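# Push tommy bar through clamp screw up to its knob

## Task

Insert the tommy bar into the hole in the clamp's screw and slide it along until the knob at the end of its longer side rests against the screw.

## Robot and tools

Robot: two arms, left_arm and right_arm, each with a parallel two-finger gripper and a wrist camera. Fingers point along the gripper's +z axis and spread along its y axis. end_effector_position is the spot between the finger pads, about 1 cm back from the tips.

Frames: scene frame has its origin at table-top height midway between the nominal bases, +z up, +x out over the table, left_arm toward +y (arm names do not match image sides). Actual bases: left_arm at (+0.019, +0.229, +0.047) m, quat_wxyz (+1.000, 0, 0, +0.028); right_arm at (-0.046, -0.342, +0.041) m, quat_wxyz (+1.000, 0, 0, +0.002). Reported hand positions, orientations, targets and wrist-camera poses are in each arm's own base frame; head cameras and the table use the scene frame. Motion offsets are along the axes of that arm's current Hand target. Reported poses can be a few cm off, worse at long reach.

execute_actions(actions, cameras): actions is a list of up to 15 actions; each action is a table of up to 15 rows, one row per 1/30 s step, padded by repeating its last row. Every row is one flat list of 14 numbers in [-1, 1] covering both arms: dx, dy, dz, rx, ry, rz, opening for left_arm, then the same seven for right_arm. The first six per arm are an offset from that arm's Hand target as it stood when the action began (not from the previous row); 1.0 = 0.6 m or 180 degrees; rx, ry, rz form one rotation vector. Repeating an offset in a new action moves further. Sending six zeros re-commands the current Hand target. Opening is absolute: +1 fully open (0.093 m), -1 closed. An empty actions list returns state plus camera images; cameras picks views by name (["all"], [] or names).

move(target, speed, blend, opening_speed, grip_force, blocking, cameras): target is either one 14-number row (same layout and scaling as above) or a list of up to 15 such rows; every row's offsets count from the Hand targets at the move's start. Paths are straight, end together, take at least 0.5 s and are cut off at 10 s overall. speed: top path speed in m/s, 0.002 to 2.9, default 0.25 (rotation up to twice that in rad/s); one value or one per target. blend: corner-rounding radius in m for lists, default 0 = stop at each target. opening_speed: rate of opening change per second on the -1..+1 scale, at least 0.2. grip_force: newtons per finger pad, 10 to 50 (full), one value or one per arm; it persists; lower forces close slowly. blocking=false returns after about 0.5 s while the move continues. Moves do not avoid obstacles or the other arm; grippers lag and overshoot, especially fast or with a nearly straight arm. Avoid paths close to an arm's own base, which can flip its shoulder. The result adds a move: line: done (within 10 mm and 2 degrees), off_target, moving, held, fault, plus limits such as paced (pose clipped) or held (steps withheld).

wait(seconds 0 to 10, cameras): lets time pass with commands held. stop(cameras): brakes a running move. zoom_image(camera, region [x0, y0, x1, y1] pixels, at most 504 by 504) enlarges part of the latest image of cam_head_left, cam_head_right, cam_left_wrist or cam_right_wrist. finished_scene(scene): ends the current scene, giving its number; irreversible, and after ending the first scene make no further call in that reply. The goal must hold without the robot touching anything.

Results: Hand target is the last commanded pose after clipping; the gripper often rests short of it, and any next action, even zeros, asks for it again. Orientation commands are clipped to 40 degrees from the measured orientation each step. grip_measured is the finger motor position: +1 open, -1 closed; pads meet near -0.94, and each mm of object width adds about 0.0208. Send about 0.24 below the width reading to grip firmly; keep sending it to hold; send well above it to release. Joint positions end with the finger gap in metres. Joint torques follow joint order, include gravity, and joints 1 to 3 wrap at ±28 N m. Joint velocities say within noise when the arm is still. Joint ranges (rad): waist -2.618 to 3.054, shoulder 0 to 3.142, elbow 0 to 3.142 (straight at 2.901), wrist pitch -1.571 to 1.571, wrist yaw -1.571 to 1.571, wrist roll -2.094 to 2.094. Friction and sag can leave the gripper low, short or tilted, and small moves may misfire; check each result and correct.

Cameras: cam_head_left and cam_head_right on a fixed stand behind the arms, plus one on each wrist, all 896x504; calibration is approximate.

Avoid: dropping parts or letting go of moving ones, anything leaving the table, fast impacts or hard pushes on fixed or heavy things, any contact or squeeze between the two arms or grippers, strain on wrist-camera cables, and arm stops. A blocked arm keeps pressing until you command it back past its gripper. Motors heat when holding loads, stretched out or pushing; at 75 °C a MOTOR HOT line appears, at 90 °C the arm folds and idles, at 100 °C it collapses.

Each tool is called in YAML: its name, and indented under it one key for each argument.

## Session

execute_actions:
  actions: []

Scene clock: 0.00 s.
left_arm: end_effector_position=(+0.3804, +0.0295, +0.0974) grip_measured=+1.000 end_effector_quat_wxyz=(+0.599, -0.096, +0.792, +0.073) | right_arm: end_effector_position=(+0.3881, -0.0280, +0.0848) grip_measured=+1.000 end_effector_quat_wxyz=(+0.566, +0.070, +0.822, -0.001)
Joint positions: left_arm=[-0.042 1.562 0.314 0.961 -0.273 -0.078 0.093] | right_arm=[-0.061 1.558 0.366 0.824 0.024 0.092 0.093]
Joint velocities: within noise
Joint torques (N m): no reading
Heat: left arm: 32 °C; right arm: 33 °C.
Hand target: left_arm +0.3853, +0.0301, +0.1122; +0.617, -0.101, +0.777, +0.071 | right_arm +0.3939, -0.0273, +0.0993; +0.584, +0.069, +0.809, +0.003
Tool commands: left_gripper/opening=+1.0 right_gripper/opening=+1.0
camera_calibration:
cam_left_wrist: T_world_to_cam=[[0.253366, -0.967369, -0.00145843, -0.0665414], [-0.632289, -0.164463, -0.757075, 0.356122], [0.732131, 0.192739, -0.653327, -0.136106], [0, 0, 0, 1]] pos_world=[0.341679, 0.0204319, 0.180592]
cam_right_wrist: T_world_to_cam=[[-0.122047, -0.986521, -0.108996, 0.0298496], [-0.711074, 0.163524, -0.683837, 0.375], [0.692444, -0.00595639, -0.721447, -0.123306], [0, 0, 0, 1]] pos_world=[0.355678, -0.0326088, 0.170733]

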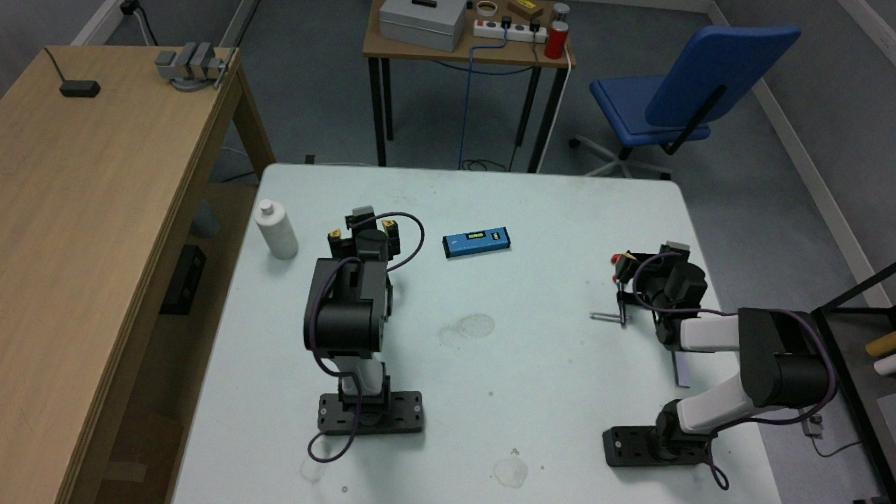

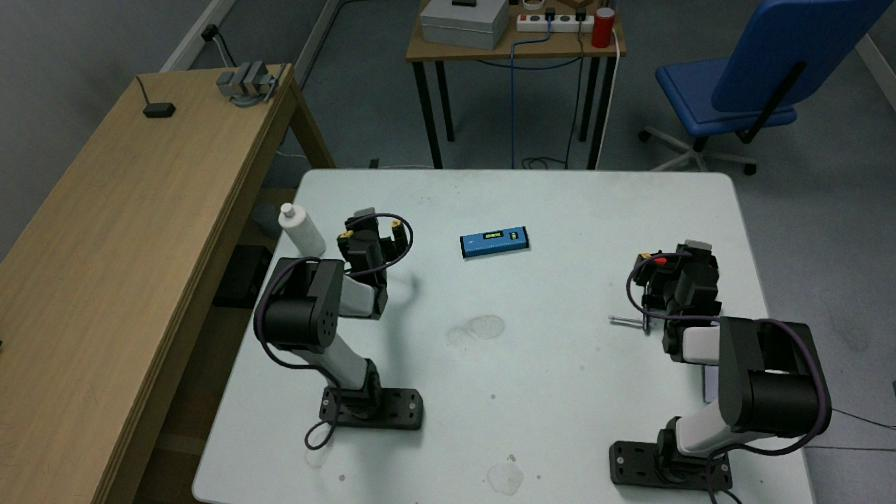

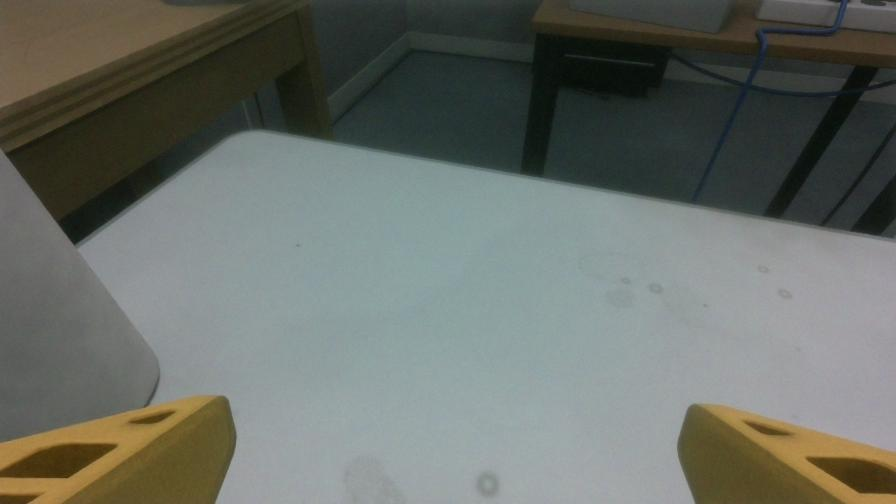

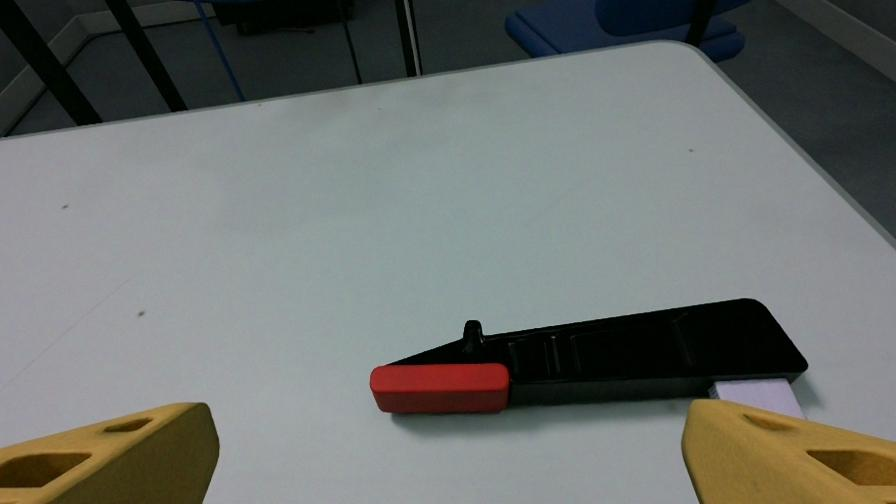

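zoom_image:
  camera: "cam_head_left"
  region: [560, 220, 740, 400]

zoom_image:
  camera: "cam_head_right"
  region: [580, 220, 760, 420]

Scaled by 2.800 from the camera's 896x504 image, which has a finer 1280x720 frame.

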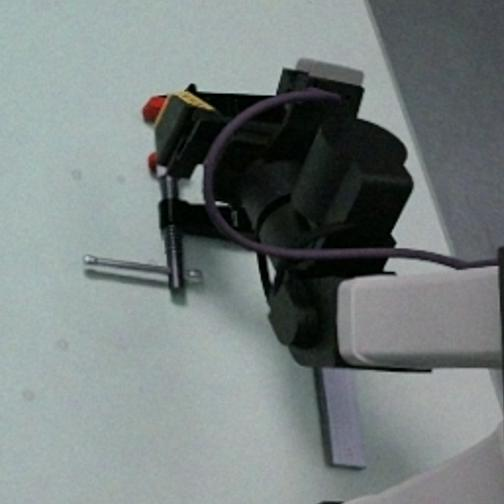

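Scaled by 2.520 from the camera's 896x504 image, which has a finer 1280x720 frame.

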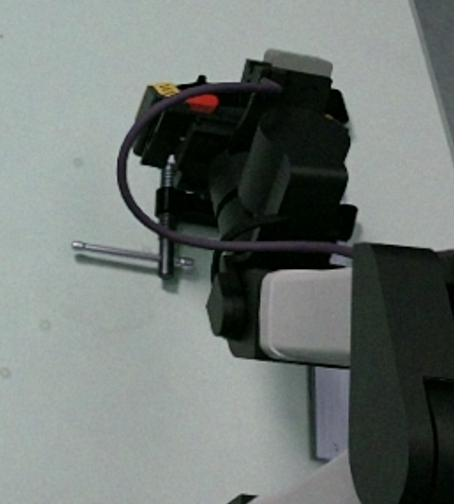

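move:
  target: [0,0,0,0,0,0,1,-0.0025,0.098,-0.129,-0.004,0.3145,-0.0457,1]
  cameras: ["all"]

Scene clock: 55.70 s.
left_arm: end_effector_position=(+0.3804, +0.0295, +0.0974) grip_measured=+1.000 end_effector_quat_wxyz=(+0.599, -0.096, +0.792, +0.073) | right_arm: end_effector_position=(+0.3214, +0.0354, +0.1211) grip_measured=+1.000 end_effector_quat_wxyz=(+0.121, -0.007, +0.993, -0.002)
Joint positions: left_arm=[-0.042 1.562 0.314 0.961 -0.273 -0.078 0.093] | right_arm=[0.127 1.549 1.225 -1.006 0.034 0.109 0.093]
Joint torques (N m): left_arm=[-0.23 -6.8 5.27 1.91 0.02 0.15] | right_arm=[0.99 -3.97 8.53 0.74 0.09 0.13]
Heat: left arm: 36 °C; right arm: 37 °C.
Hand target: left_arm +0.3853, +0.0301, +0.1122; +0.617, -0.101, +0.777, +0.071 | right_arm +0.3276, +0.0367, +0.1304; +0.130, +0.000, +0.992, +0.000
Off the commanded pose: left_arm 0.016 m, 3 deg | right_arm 0.011 m, 1 deg.
move: off_target (left_arm, right_arm)
camera_calibration:
cam_left_wrist: T_world_to_cam=[[0.253366, -0.967369, -0.00145843, -0.0665414], [-0.632289, -0.164463, -0.757075, 0.356122], [0.732131, 0.192739, -0.653327, -0.136106], [0, 0, 0, 1]] pos_world=[0.341679, 0.0204319, 0.180592]
cam_right_wrist: T_world_to_cam=[[-0.0160581, -0.999845, -0.00728765, 0.0422791], [-0.980077, 0.0142967, 0.198104, 0.327039], [-0.197969, 0.0103236, -0.980154, 0.266339], [0, 0, 0, 1]] pos_world=[0.373929, 0.0348473, 0.196574]

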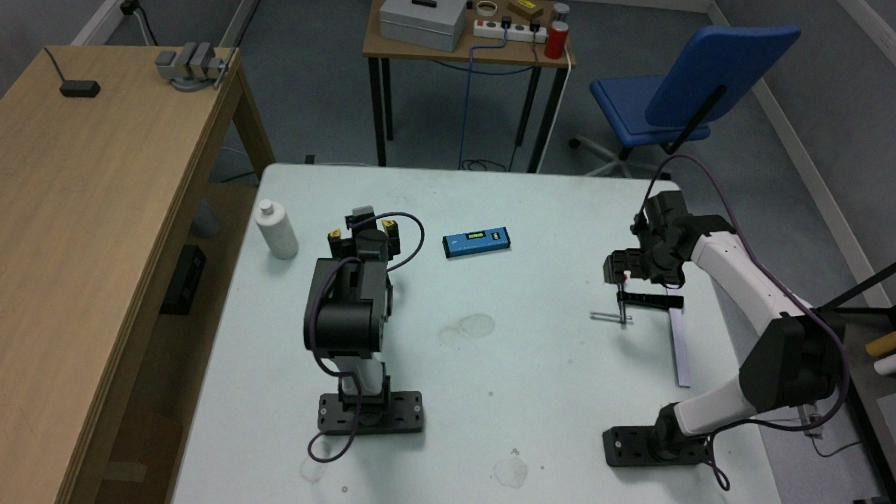

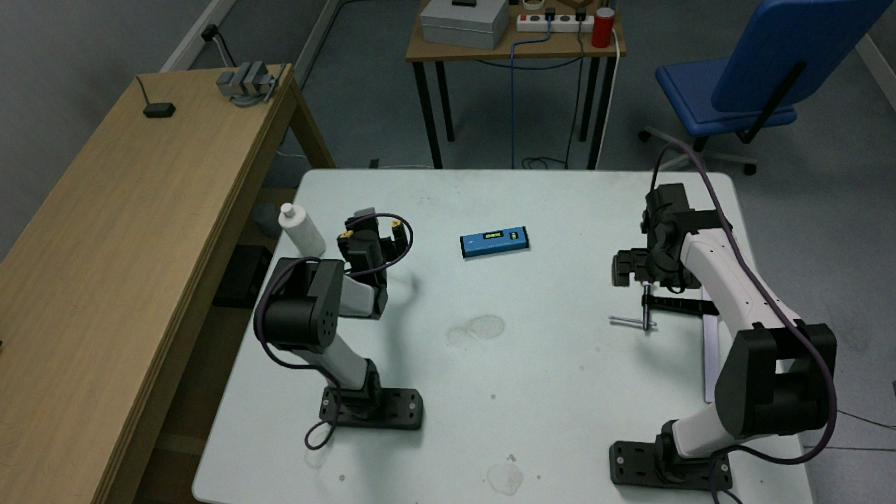

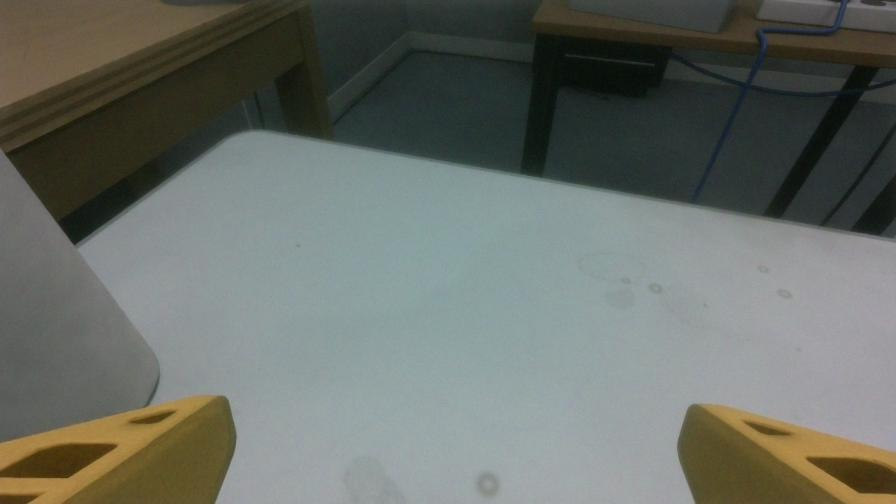

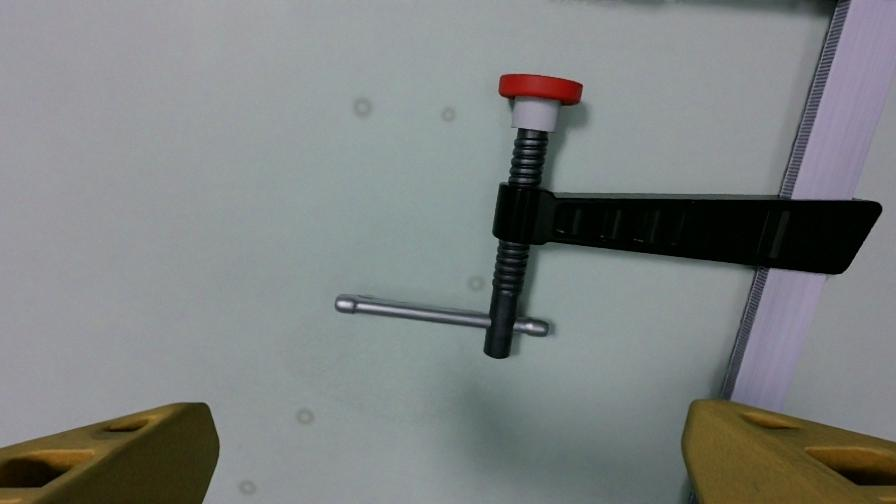

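move:
  target: [0,0,0,0,0,0,1,0.0786,0.1417,0.177,0,0,0,-1]
  cameras: ["cam_right_wrist"]

Scene clock: 72.47 s.
left_arm: end_effector_position=(+0.3804, +0.0295, +0.0974) grip_measured=+1.000 end_effector_quat_wxyz=(+0.599, -0.096, +0.792, +0.073) | right_arm: end_effector_position=(+0.2999, +0.1210, +0.0150) grip_measured=-0.976 end_effector_quat_wxyz=(+0.110, -0.009, +0.994, +0.002)
Joint positions: left_arm=[-0.042 1.562 0.314 0.961 -0.273 -0.078 0.093] | right_arm=[0.428 1.701 0.949 -0.615 0.086 0.401 0]
Joint torques (N m): left_arm=[-0.17 -6.82 5.33 1.89 0.03 0.13] | right_arm=[0.96 -4.49 4.93 1.22 0.38 0.15]
Heat: left arm: 36 °C; right arm: 37 °C.
Hand target: left_arm +0.3853, +0.0301, +0.1122; +0.617, -0.101, +0.777, +0.071 | right_arm +0.3094, +0.1217, +0.0156; +0.130, +0.000, +0.992, +0.000
Off the commanded pose: left_arm 0.016 m, 3 deg | right_arm 0.010 m, 2 deg.
move: off_target (left_arm)
camera_calibration:
cam_right_wrist: T_world_to_cam=[[-0.0109238, -0.99983, -0.01488, 0.125238], [-0.97553, 0.00738802, 0.219741, 0.32488], [-0.219594, 0.0169163, -0.975445, 0.162924], [0, 0, 0, 1]] pos_world=[0.354076, 0.12006, 0.0893974]
Images, in order (width x height): cam_right_wrist 896x504.

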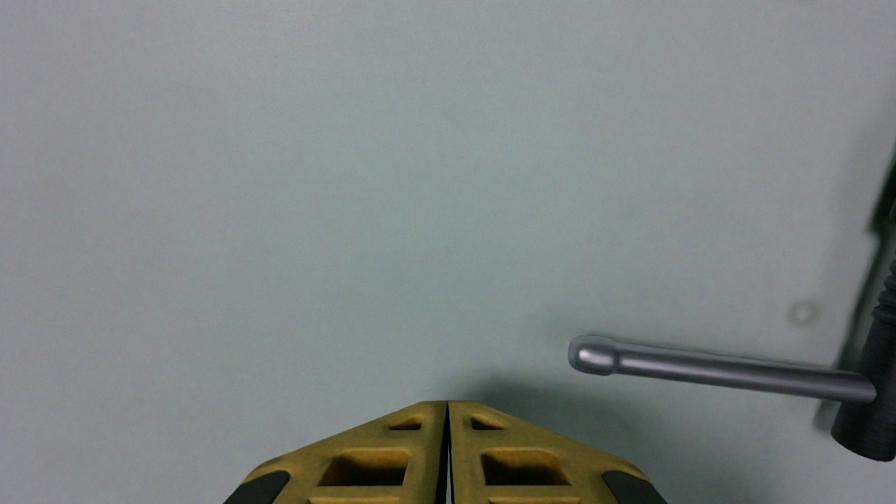

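move:
  target:
    - [0,0,0,0,0,0,1,0.0141,0,0.0687,0,0,0,-1]
    - [0,0,0,0,0,0,1,0.0213,-0.0933,0.0668,0,0,0,-1]
  speed: [0.1,0.06]
  cameras: ["cam_right_wrist","cam_head_left"]

Scene clock: 86.10 s.
left_arm: end_effector_position=(+0.3804, +0.0295, +0.0974) grip_measured=+1.000 end_effector_quat_wxyz=(+0.599, -0.096, +0.792, +0.073) | right_arm: end_effector_position=(+0.3061, +0.0882, -0.0246) grip_measured=-0.976 end_effector_quat_wxyz=(+0.122, -0.013, +0.992, +0.032)
Joint positions: left_arm=[-0.042 1.562 0.314 0.961 -0.273 -0.078 0.093] | right_arm=[0.282 1.745 0.8 -0.373 0.003 0.257 0]
Joint torques (N m): left_arm=[-0.23 -6.8 5.26 1.9 0.02 0.15] | right_arm=[-2.61 -5.67 2.78 1 0.76 -0.09]
Heat: left arm: 36 °C; right arm: 36 °C.
Hand target: left_arm +0.3853, +0.0301, +0.1122; +0.617, -0.101, +0.777, +0.071 | right_arm +0.3073, +0.0658, -0.0264; +0.130, +0.000, +0.992, +0.000
Off the commanded pose: left_arm 0.016 m, 3 deg | right_arm 0.023 m, 4 deg.
move: off_target (left_arm, right_arm)
camera_calibration:
cam_right_wrist: T_world_to_cam=[[0.00347782, -0.997213, -0.0745315, 0.0859016], [-0.980306, -0.0181166, 0.196652, 0.342981], [-0.197454, 0.0723797, -0.977637, 0.114479], [0, 0, 0, 1]] pos_world=[0.358532, 0.0835899, 0.0508734]
Images, in order (width x height): cam_head_left 896x504, cam_right_wrist 896x504.

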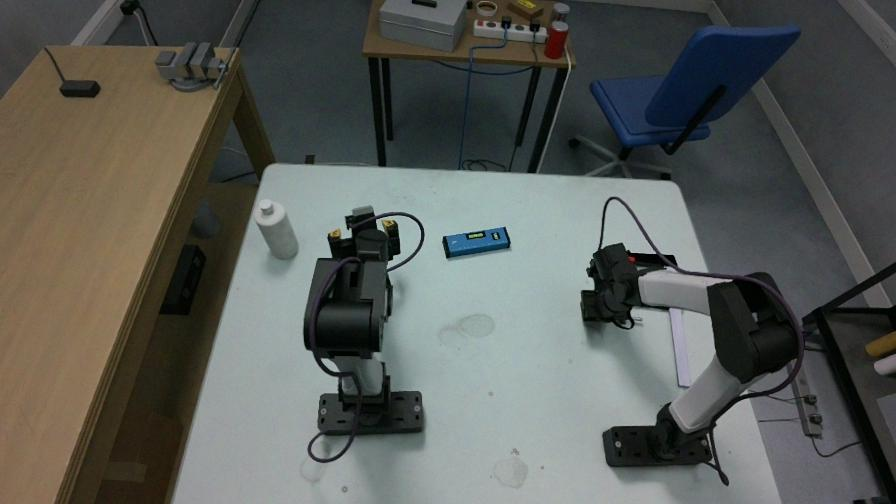

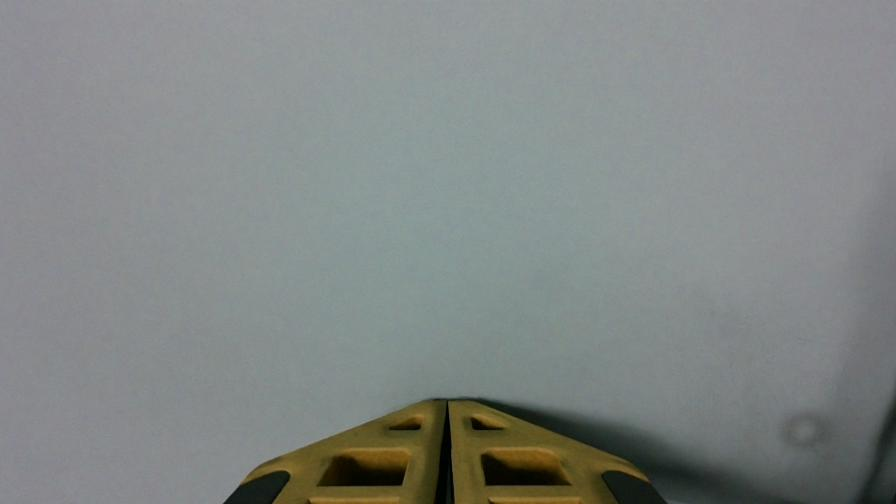

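move:
  target: [0,0,0,0,0,0,1,0.01,-0.05,0,0,0,0,-1]
  speed: 0.06
  cameras: ["cam_right_wrist","cam_head_left"]

zoom_image:
  camera: "cam_head_left"
  region: [560, 220, 740, 400]

Scene clock: 91.60 s.
left_arm: end_effector_position=(+0.3804, +0.0295, +0.0974) grip_measured=+1.000 end_effector_quat_wxyz=(+0.599, -0.096, +0.792, +0.073) | right_arm: end_effector_position=(+0.3082, +0.0576, -0.0248) grip_measured=-0.976 end_effector_quat_wxyz=(+0.136, -0.012, +0.990, +0.032)
Joint positions: left_arm=[-0.042 1.562 0.314 0.961 -0.273 -0.078 0.093] | right_arm=[0.175 1.713 0.751 -0.33 -0.019 0.154 0]
Joint torques (N m): left_arm=[-0.25 -6.8 5.3 1.9 0.02 0.14] | right_arm=[-2.28 -5.45 2.61 0.81 0.63 -0.08]
Heat: left arm: 36 °C; right arm: 36 °C.
Hand target: left_arm +0.3853, +0.0301, +0.1122; +0.617, -0.101, +0.777, +0.071 | right_arm +0.3015, +0.0358, -0.0279; +0.130, +0.000, +0.992, +0.000
Off the commanded pose: left_arm 0.016 m, 3 deg | right_arm 0.023 m, 4 deg.
move: off_target (left_arm, right_arm)
camera_calibration:
cam_right_wrist: T_world_to_cam=[[0.00300615, -0.997226, -0.0743744, 0.055439], [-0.985397, -0.0156161, 0.169555, 0.345264], [-0.170246, 0.0727786, -0.98271, 0.108336], [0, 0, 0, 1]] pos_world=[0.358499, 0.0527923, 0.0520448]
Images, in order (width x height): cam_head_left 896x504, cam_right_wrist 896x504.

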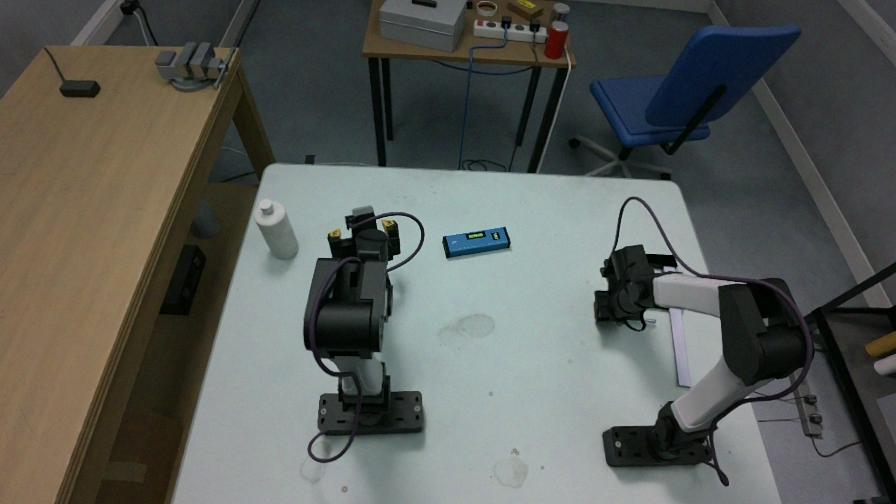

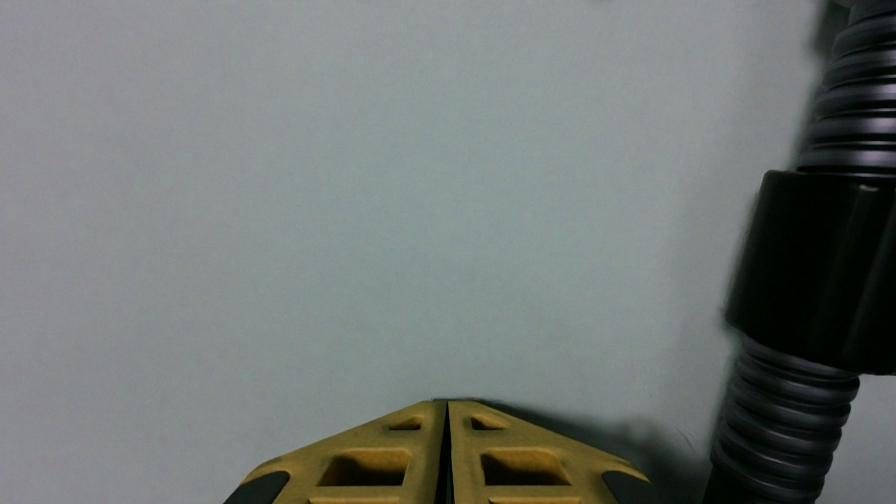

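Scaled by 2.800 from the camera's 896x504 image, which has a finer 1280x720 frame.

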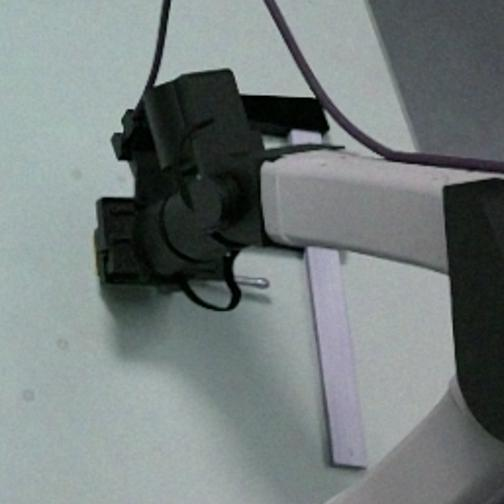

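move:
  target: [0,0,0,0,0,0,1,0.008,-0.04,0,0,0,0,-1]
  speed: 0.06
  cameras: ["cam_right_wrist","cam_head_left"]

zoom_image:
  camera: "cam_head_left"
  region: [560, 220, 740, 400]

Scene clock: 96.53 s.
left_arm: end_effector_position=(+0.3804, +0.0295, +0.0974) grip_measured=+1.000 end_effector_quat_wxyz=(+0.599, -0.096, +0.792, +0.073) | right_arm: end_effector_position=(+0.3054, +0.0393, -0.0243) grip_measured=-0.976 end_effector_quat_wxyz=(+0.140, -0.013, +0.989, +0.043)
Joint positions: left_arm=[-0.042 1.562 0.314 0.961 -0.273 -0.078 0.093] | right_arm=[0.094 1.688 0.72 -0.316 -0.063 0.076 0]
Joint torques (N m): left_arm=[-0.24 -6.78 5.34 1.91 0.01 0.12] | right_arm=[-3.14 -5.18 2.63 0.75 0.84 -0.17]
Heat: left arm: 36 °C; right arm: 37 °C.
Hand target: left_arm +0.3853, +0.0301, +0.1122; +0.617, -0.101, +0.777, +0.071 | right_arm +0.2968, +0.0118, -0.0292; +0.130, +0.000, +0.992, +0.000
Off the commanded pose: left_arm 0.016 m, 3 deg | right_arm 0.029 m, 5 deg.
move: off_target (left_arm, right_arm)
camera_calibration:
cam_right_wrist: T_world_to_cam=[[0.0098417, -0.995299, -0.0963455, 0.0345806], [-0.98658, -0.0253692, 0.161298, 0.34267], [-0.162984, 0.093465, -0.982192, 0.10668], [0, 0, 0, 1]] pos_world=[0.355118, 0.0331405, 0.0528396]
Images, in order (width x height): cam_head_left 896x504, cam_right_wrist 896x504.

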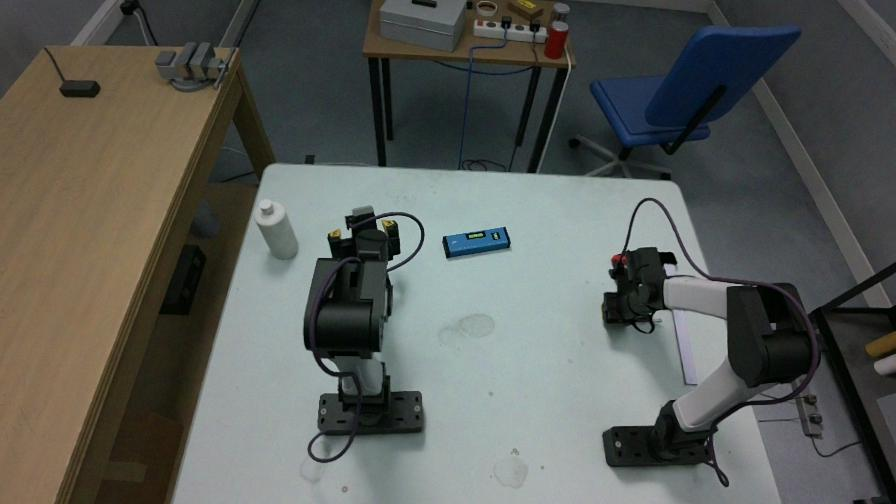

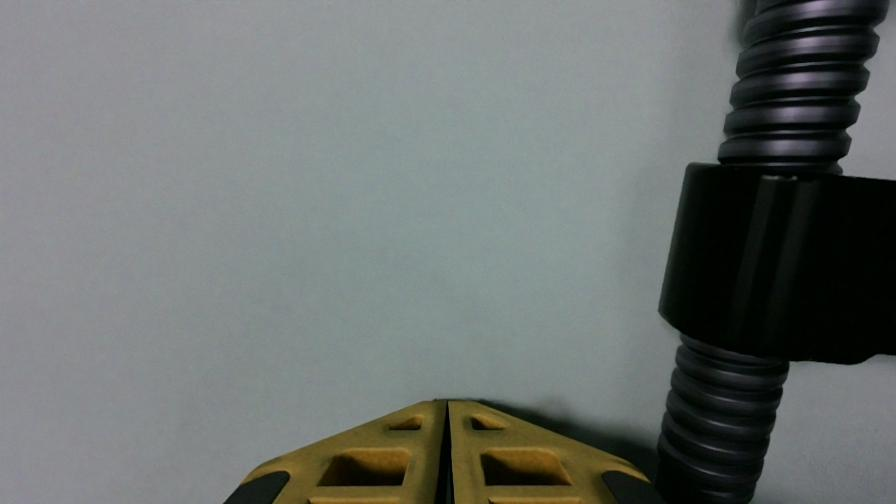

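Scaled by 2.800 from the camera's 896x504 image, which has a finer 1280x720 frame.

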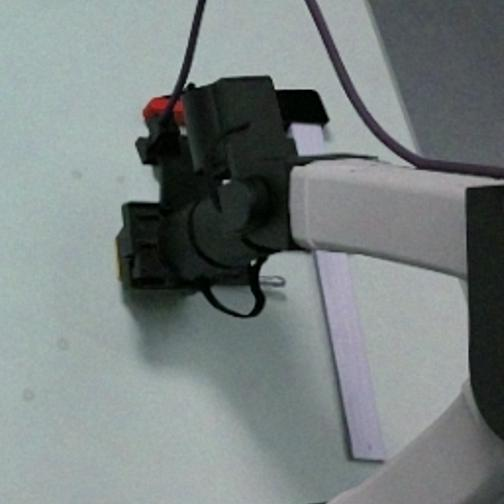

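move:
  target:
    - [0,0,0,0,0,0,1,0,0.085,0,0,0,0,-1]
    - [0,0,0,0,0,0,1,-0.03,0.085,-0.15,0,0,0,-1]
  cameras: ["cam_right_wrist"]

Scene clock: 104.57 s.
left_arm: end_effector_position=(+0.3804, +0.0295, +0.0974) grip_measured=+1.000 end_effector_quat_wxyz=(+0.599, -0.096, +0.792, +0.073) | right_arm: end_effector_position=(+0.2855, +0.0586, +0.0498) grip_measured=-0.976 end_effector_quat_wxyz=(+0.114, -0.006, +0.993, -0.010)
Joint positions: left_arm=[-0.042 1.562 0.314 0.961 -0.273 -0.078 0.093] | right_arm=[0.244 1.509 0.9 -0.744 0.072 0.224 0]
Joint torques (N m): left_arm=[-0.23 -6.86 5.31 1.91 0.02 0.13] | right_arm=[1.14 -5.56 7.16 0.64 0.02 0.14]
Heat: left arm: 36 °C; right arm: 37 °C.
Hand target: left_arm +0.3853, +0.0301, +0.1122; +0.617, -0.101, +0.777, +0.071 | right_arm +0.2911, +0.0628, +0.0624; +0.130, +0.000, +0.992, +0.000
Off the commanded pose: left_arm 0.016 m, 3 deg | right_arm 0.014 m, 2 deg.
move: off_target (left_arm, right_arm)
camera_calibration:
cam_right_wrist: T_world_to_cam=[[-0.0200635, -0.999774, 0.00708657, 0.0647247], [-0.977029, 0.0211102, 0.212056, 0.303642], [-0.212158, -0.0026692, -0.977232, 0.193852], [0, 0, 0, 1]] pos_world=[0.339093, 0.0588176, 0.12459]
Images, in order (width x height): cam_right_wrist 896x504.

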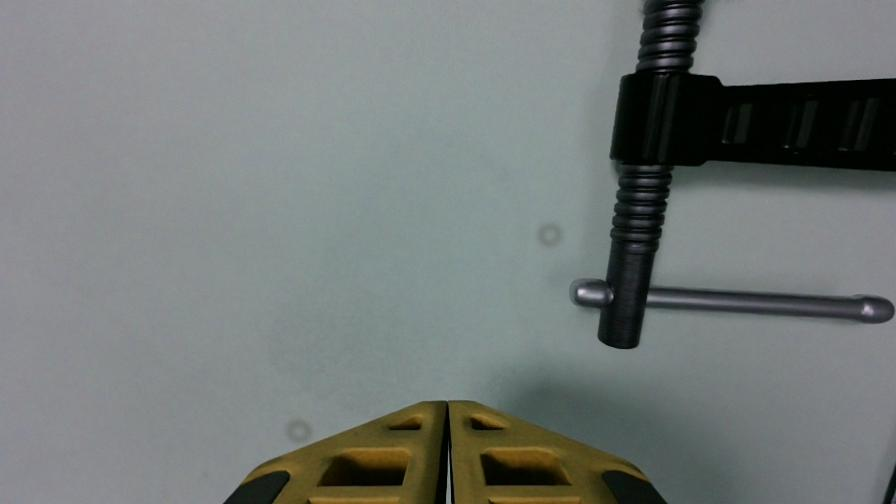

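Knob against the screw.

finished_scene:
  scene: 2

The scene is finished: the task was done.


## Next scene

The same job, from a new start.

execute_actions:
  actions: []

zoom_image:
  camera: "cam_head_left"
  region: [560, 220, 740, 400]

Scene clock: 0.00 s.
left_arm: end_effector_position=(+0.3220, -0.0479, +0.3344) grip_measured=+1.000 end_effector_quat_wxyz=(+0.700, +0.030, +0.698, -0.146) | right_arm: end_effector_position=(+0.2201, +0.1225, +0.3538) grip_measured=+1.000 end_effector_quat_wxyz=(+0.580, -0.140, +0.762, +0.251)
Joint positions: left_arm=[-0.04 0.79 0.661 0.153 0.209 -0.168 0.093] | right_arm=[0.356 0.615 0.949 -0.542 -0.229 0.178 0.093]
Joint velocities: within noise
Joint torques (N m): no reading
Heat: left arm: 29 °C; right arm: 31 °C.
Hand target: left_arm +0.3190, -0.0470, +0.3497; +0.715, +0.032, +0.683, -0.143 | right_arm +0.2205, +0.1235, +0.3623; +0.588, -0.144, +0.755, +0.253
Tool commands: left_gripper/opening=+1.0 right_gripper/opening=+1.0
camera_calibration:
cam_left_wrist: T_world_to_cam=[[-0.233295, -0.957964, 0.166968, -0.0254843], [-0.42834, -0.0529111, -0.902067, 0.474149], [0.872983, -0.281967, -0.39799, -0.0770184], [0, 0, 0, 1]] pos_world=[0.264387, -0.0210419, 0.401317]
cam_right_wrist: T_world_to_cam=[[0.500193, -0.828769, -0.250897, 0.0810513], [-0.620846, -0.141266, -0.771099, 0.463225], [0.60362, 0.541467, -0.585198, 0.09227], [0, 0, 0, 1]] pos_world=[0.191354, 0.0826494, 0.431524]

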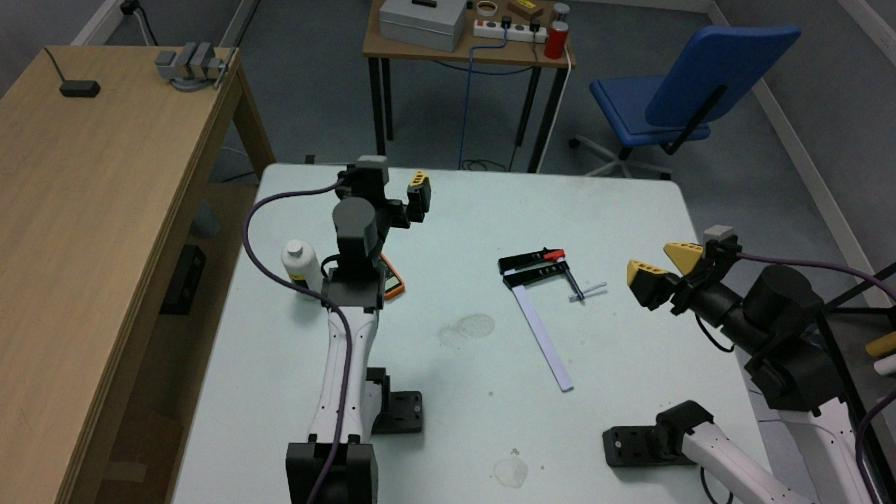

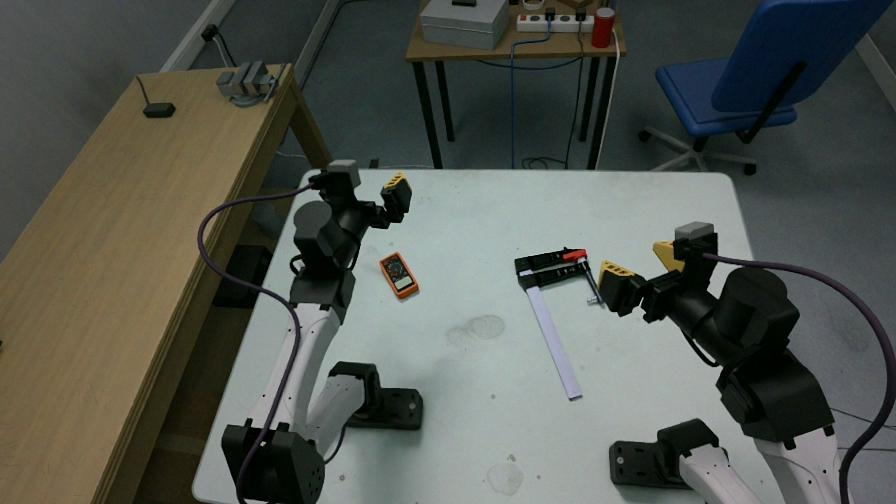

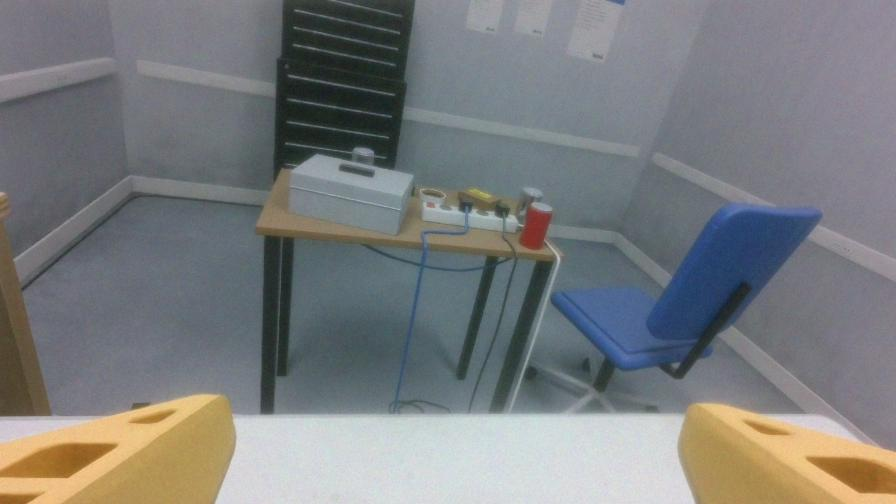

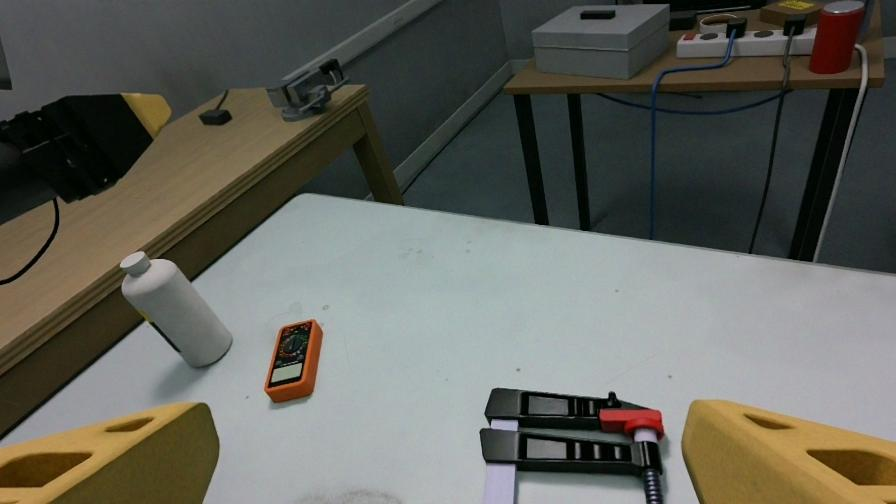

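Scaled by 2.800 from the camera's 896x504 image, which has a finer 1280x720 frame.

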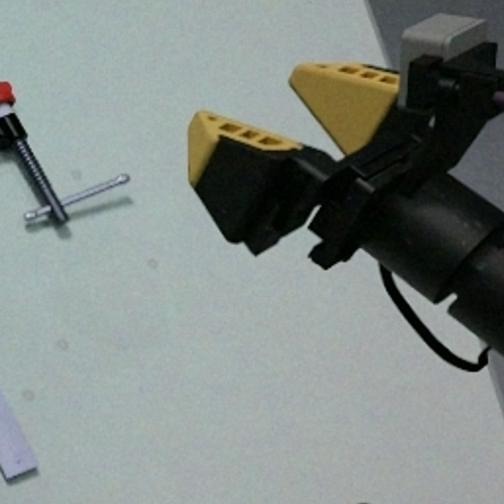

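move:
  target: [0,0,0,0,0,0,1,0.2899,-0.358,0.1875,0.0752,0.3519,-0.0281,-1]
  cameras: ["cam_right_wrist"]

Scene clock: 17.30 s.
left_arm: end_effector_position=(+0.3220, -0.0479, +0.3344) grip_measured=+1.000 end_effector_quat_wxyz=(+0.700, +0.030, +0.698, -0.146) | right_arm: end_effector_position=(+0.3703, +0.0244, +0.1201) grip_measured=-0.976 end_effector_quat_wxyz=(+0.119, -0.215, +0.969, +0.036)
Joint positions: left_arm=[-0.04 0.79 0.661 0.153 0.209 -0.168 0.093] | right_arm=[0.012 1.747 1.435 -1.039 -0.118 -0.411 0]
Joint torques (N m): left_arm=[-0.23 -1.72 7.57 1.9 0.07 0.16] | right_arm=[0.01 -5.82 8.27 0.64 0.2 -0.05]
Heat: left arm: 30 °C; right arm: 32 °C.
Hand target: left_arm +0.3190, -0.0470, +0.3497; +0.715, +0.032, +0.683, -0.143 | right_arm +0.3761, +0.0209, +0.1293; +0.128, -0.219, +0.967, +0.029
Off the commanded pose: left_arm 0.016 m, 3 deg | right_arm 0.011 m, 1 deg.
move: off_target (left_arm, right_arm)
camera_calibration:
cam_right_wrist: T_world_to_cam=[[0.397669, -0.916971, -0.0320038, -0.120293], [-0.897832, -0.396084, 0.192395, 0.355508], [-0.189096, -0.0477753, -0.980796, 0.273466], [0, 0, 0, 1]] pos_world=[0.418735, 0.0435708, 0.195966]
Images, in order (width x height): cam_right_wrist 896x504.

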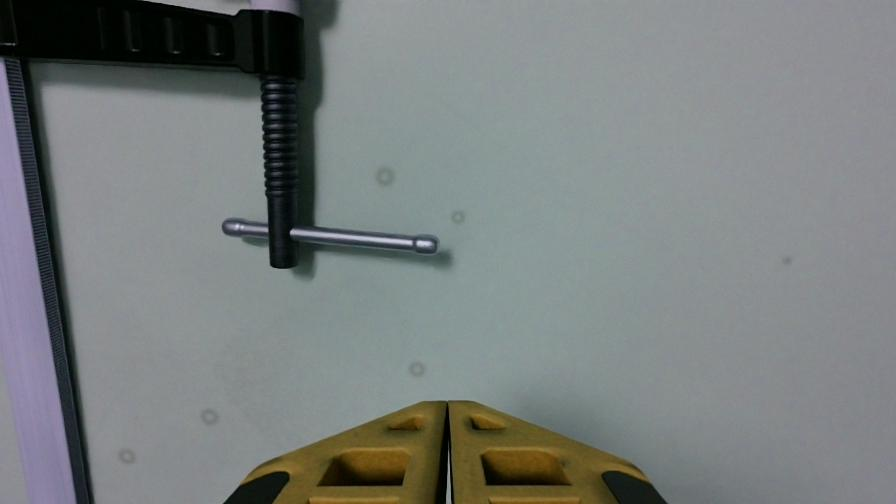

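move:
  target:
    - [0,0,0,0,0,0,1,0.028,-0.032,0.181,0,0,0,-1]
    - [0,0,0,0,0,0,1,0.048,-0.032,0.257,0,0,0,-1]
    - [0,0,0,0,0,0,1,0.031,0.144,0.264,0,0,0,-1]
  speed: [0.25,0.1,0.06]
  blend: [0.02,0.005,0]
  cameras: ["cam_right_wrist","cam_head_left"]

zoom_image:
  camera: "cam_head_left"
  region: [500, 220, 680, 400]

Scene clock: 39.83 s.
left_arm: end_effector_position=(+0.3220, -0.0479, +0.3344) grip_measured=+1.000 end_effector_quat_wxyz=(+0.700, +0.030, +0.698, -0.146) | right_arm: end_effector_position=(+0.3777, +0.0716, -0.0233) grip_measured=-0.976 end_effector_quat_wxyz=(+0.138, -0.198, +0.970, -0.025)
Joint positions: left_arm=[-0.04 0.79 0.661 0.153 0.209 -0.168 0.093] | right_arm=[0.21 1.94 1.062 -0.416 0.052 -0.199 0]
Joint torques (N m): left_arm=[-0.27 -1.63 7.58 1.91 0.07 0.14] | right_arm=[5.6 -7.25 2.71 0.9 -0.85 0.28]
Heat: left arm: 33 °C; right arm: 34 °C.
Hand target: left_arm +0.3190, -0.0470, +0.3497; +0.715, +0.032, +0.683, -0.143 | right_arm +0.3597, +0.1088, -0.0285; +0.128, -0.219, +0.967, +0.029
Off the commanded pose: left_arm 0.016 m, 3 deg | right_arm 0.042 m, 7 deg.
move: off_target (left_arm, right_arm)
camera_calibration:
cam_right_wrist: T_world_to_cam=[[0.350099, -0.932483, 0.088919, -0.0626171], [-0.927145, -0.331425, 0.174813, 0.414497], [-0.133541, -0.143643, -0.980578, 0.122335], [0, 0, 0, 1]] pos_world=[0.422558, 0.096558, 0.0530677]
Images, in order (width x height): cam_head_left 896x504, cam_right_wrist 896x504.

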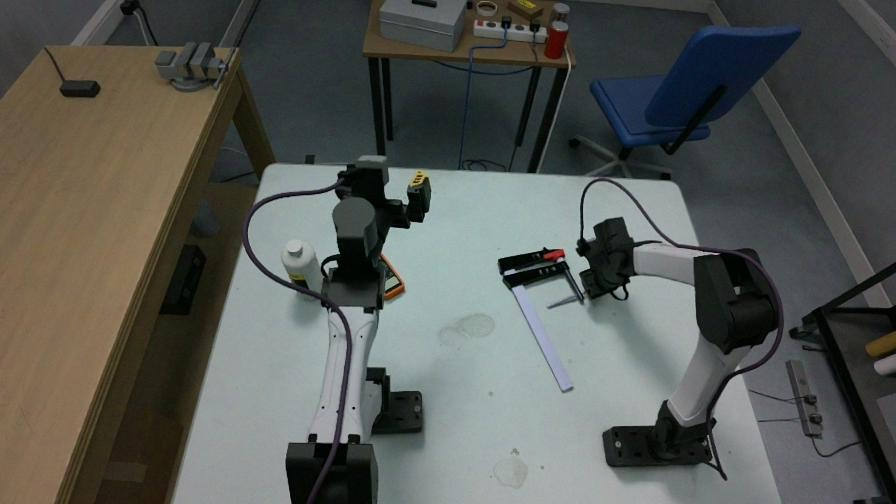

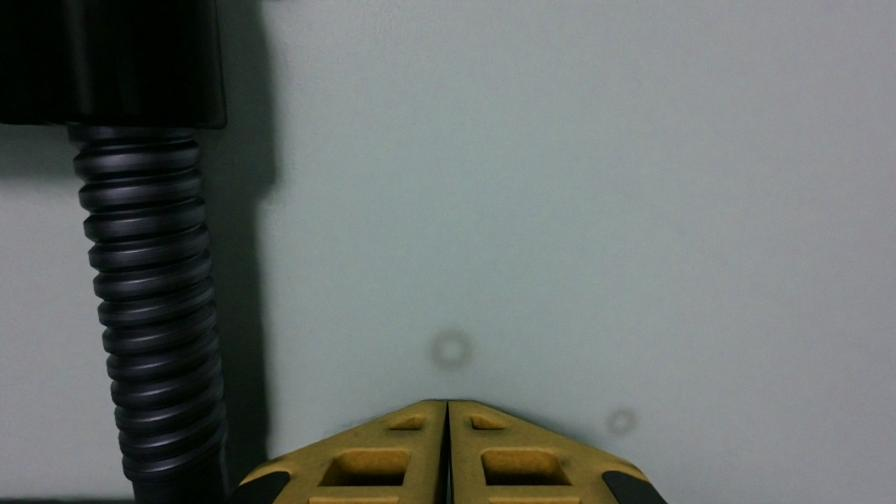

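Scaled by 2.800 from the camera's 896x504 image, which has a finer 1280x720 frame.

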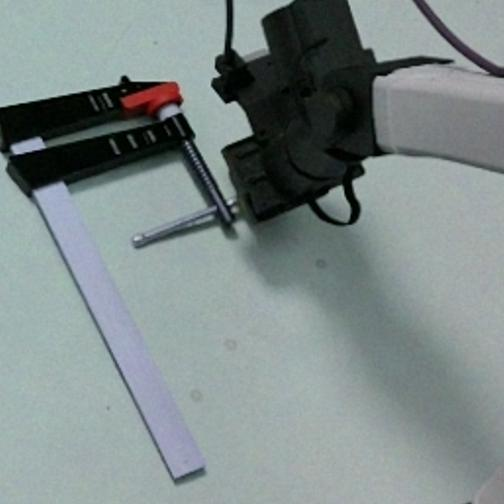

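move:
  target:
    - [0,0,0,0,0,0,1,0,-0.11,0,0,0,0,-1]
    - [0,0,0,0,0,0,1,-0.02,-0.11,-0.14,0,0,0,-1]
  cameras: ["cam_right_wrist"]

Scene clock: 46.43 s.
left_arm: end_effector_position=(+0.3220, -0.0479, +0.3344) grip_measured=+1.000 end_effector_quat_wxyz=(+0.700, +0.030, +0.698, -0.146) | right_arm: end_effector_position=(+0.3716, +0.0457, +0.0380) grip_measured=-0.976 end_effector_quat_wxyz=(+0.106, -0.212, +0.971, +0.035)
Joint positions: left_arm=[-0.04 0.79 0.661 0.153 0.209 -0.168 0.093] | right_arm=[0.078 1.843 1.225 -0.75 -0.098 -0.342 0]
Joint torques (N m): left_arm=[-0.16 -1.68 7.6 1.91 0.08 0.14] | right_arm=[-0.35 -8.69 7.04 0.62 0.13 -0.08]
Heat: left arm: 34 °C; right arm: 35 °C.
Hand target: left_arm +0.3190, -0.0470, +0.3497; +0.715, +0.032, +0.683, -0.143 | right_arm +0.3790, +0.0448, +0.0557; +0.128, -0.219, +0.967, +0.029
Off the commanded pose: left_arm 0.016 m, 3 deg | right_arm 0.019 m, 3 deg.
move: off_target (left_arm, right_arm)
camera_calibration:
cam_right_wrist: T_world_to_cam=[[0.391894, -0.91929, -0.0364071, -0.101374], [-0.894688, -0.390029, 0.217741, 0.378474], [-0.214367, -0.0527582, -0.975327, 0.203516], [0, 0, 0, 1]] pos_world=[0.421971, 0.0651612, 0.112395]
Images, in order (width x height): cam_right_wrist 896x504.

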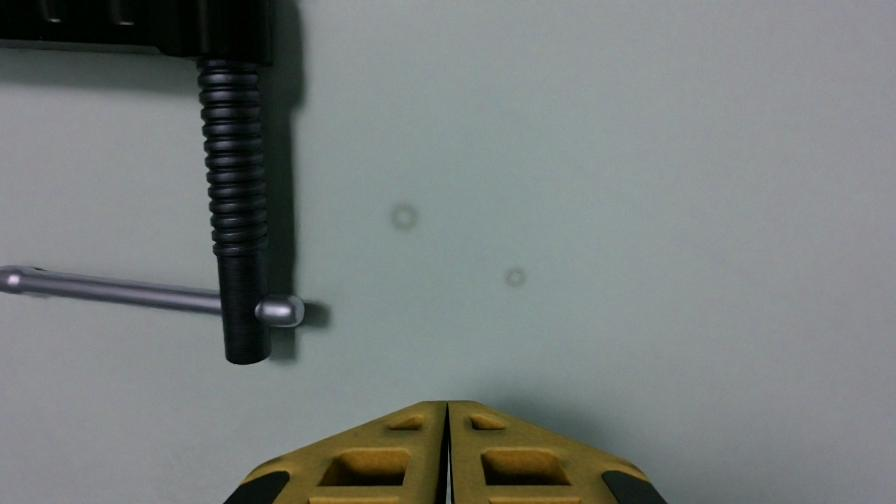

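finished_scene:
  scene: 3

The scene is finished: the task was done.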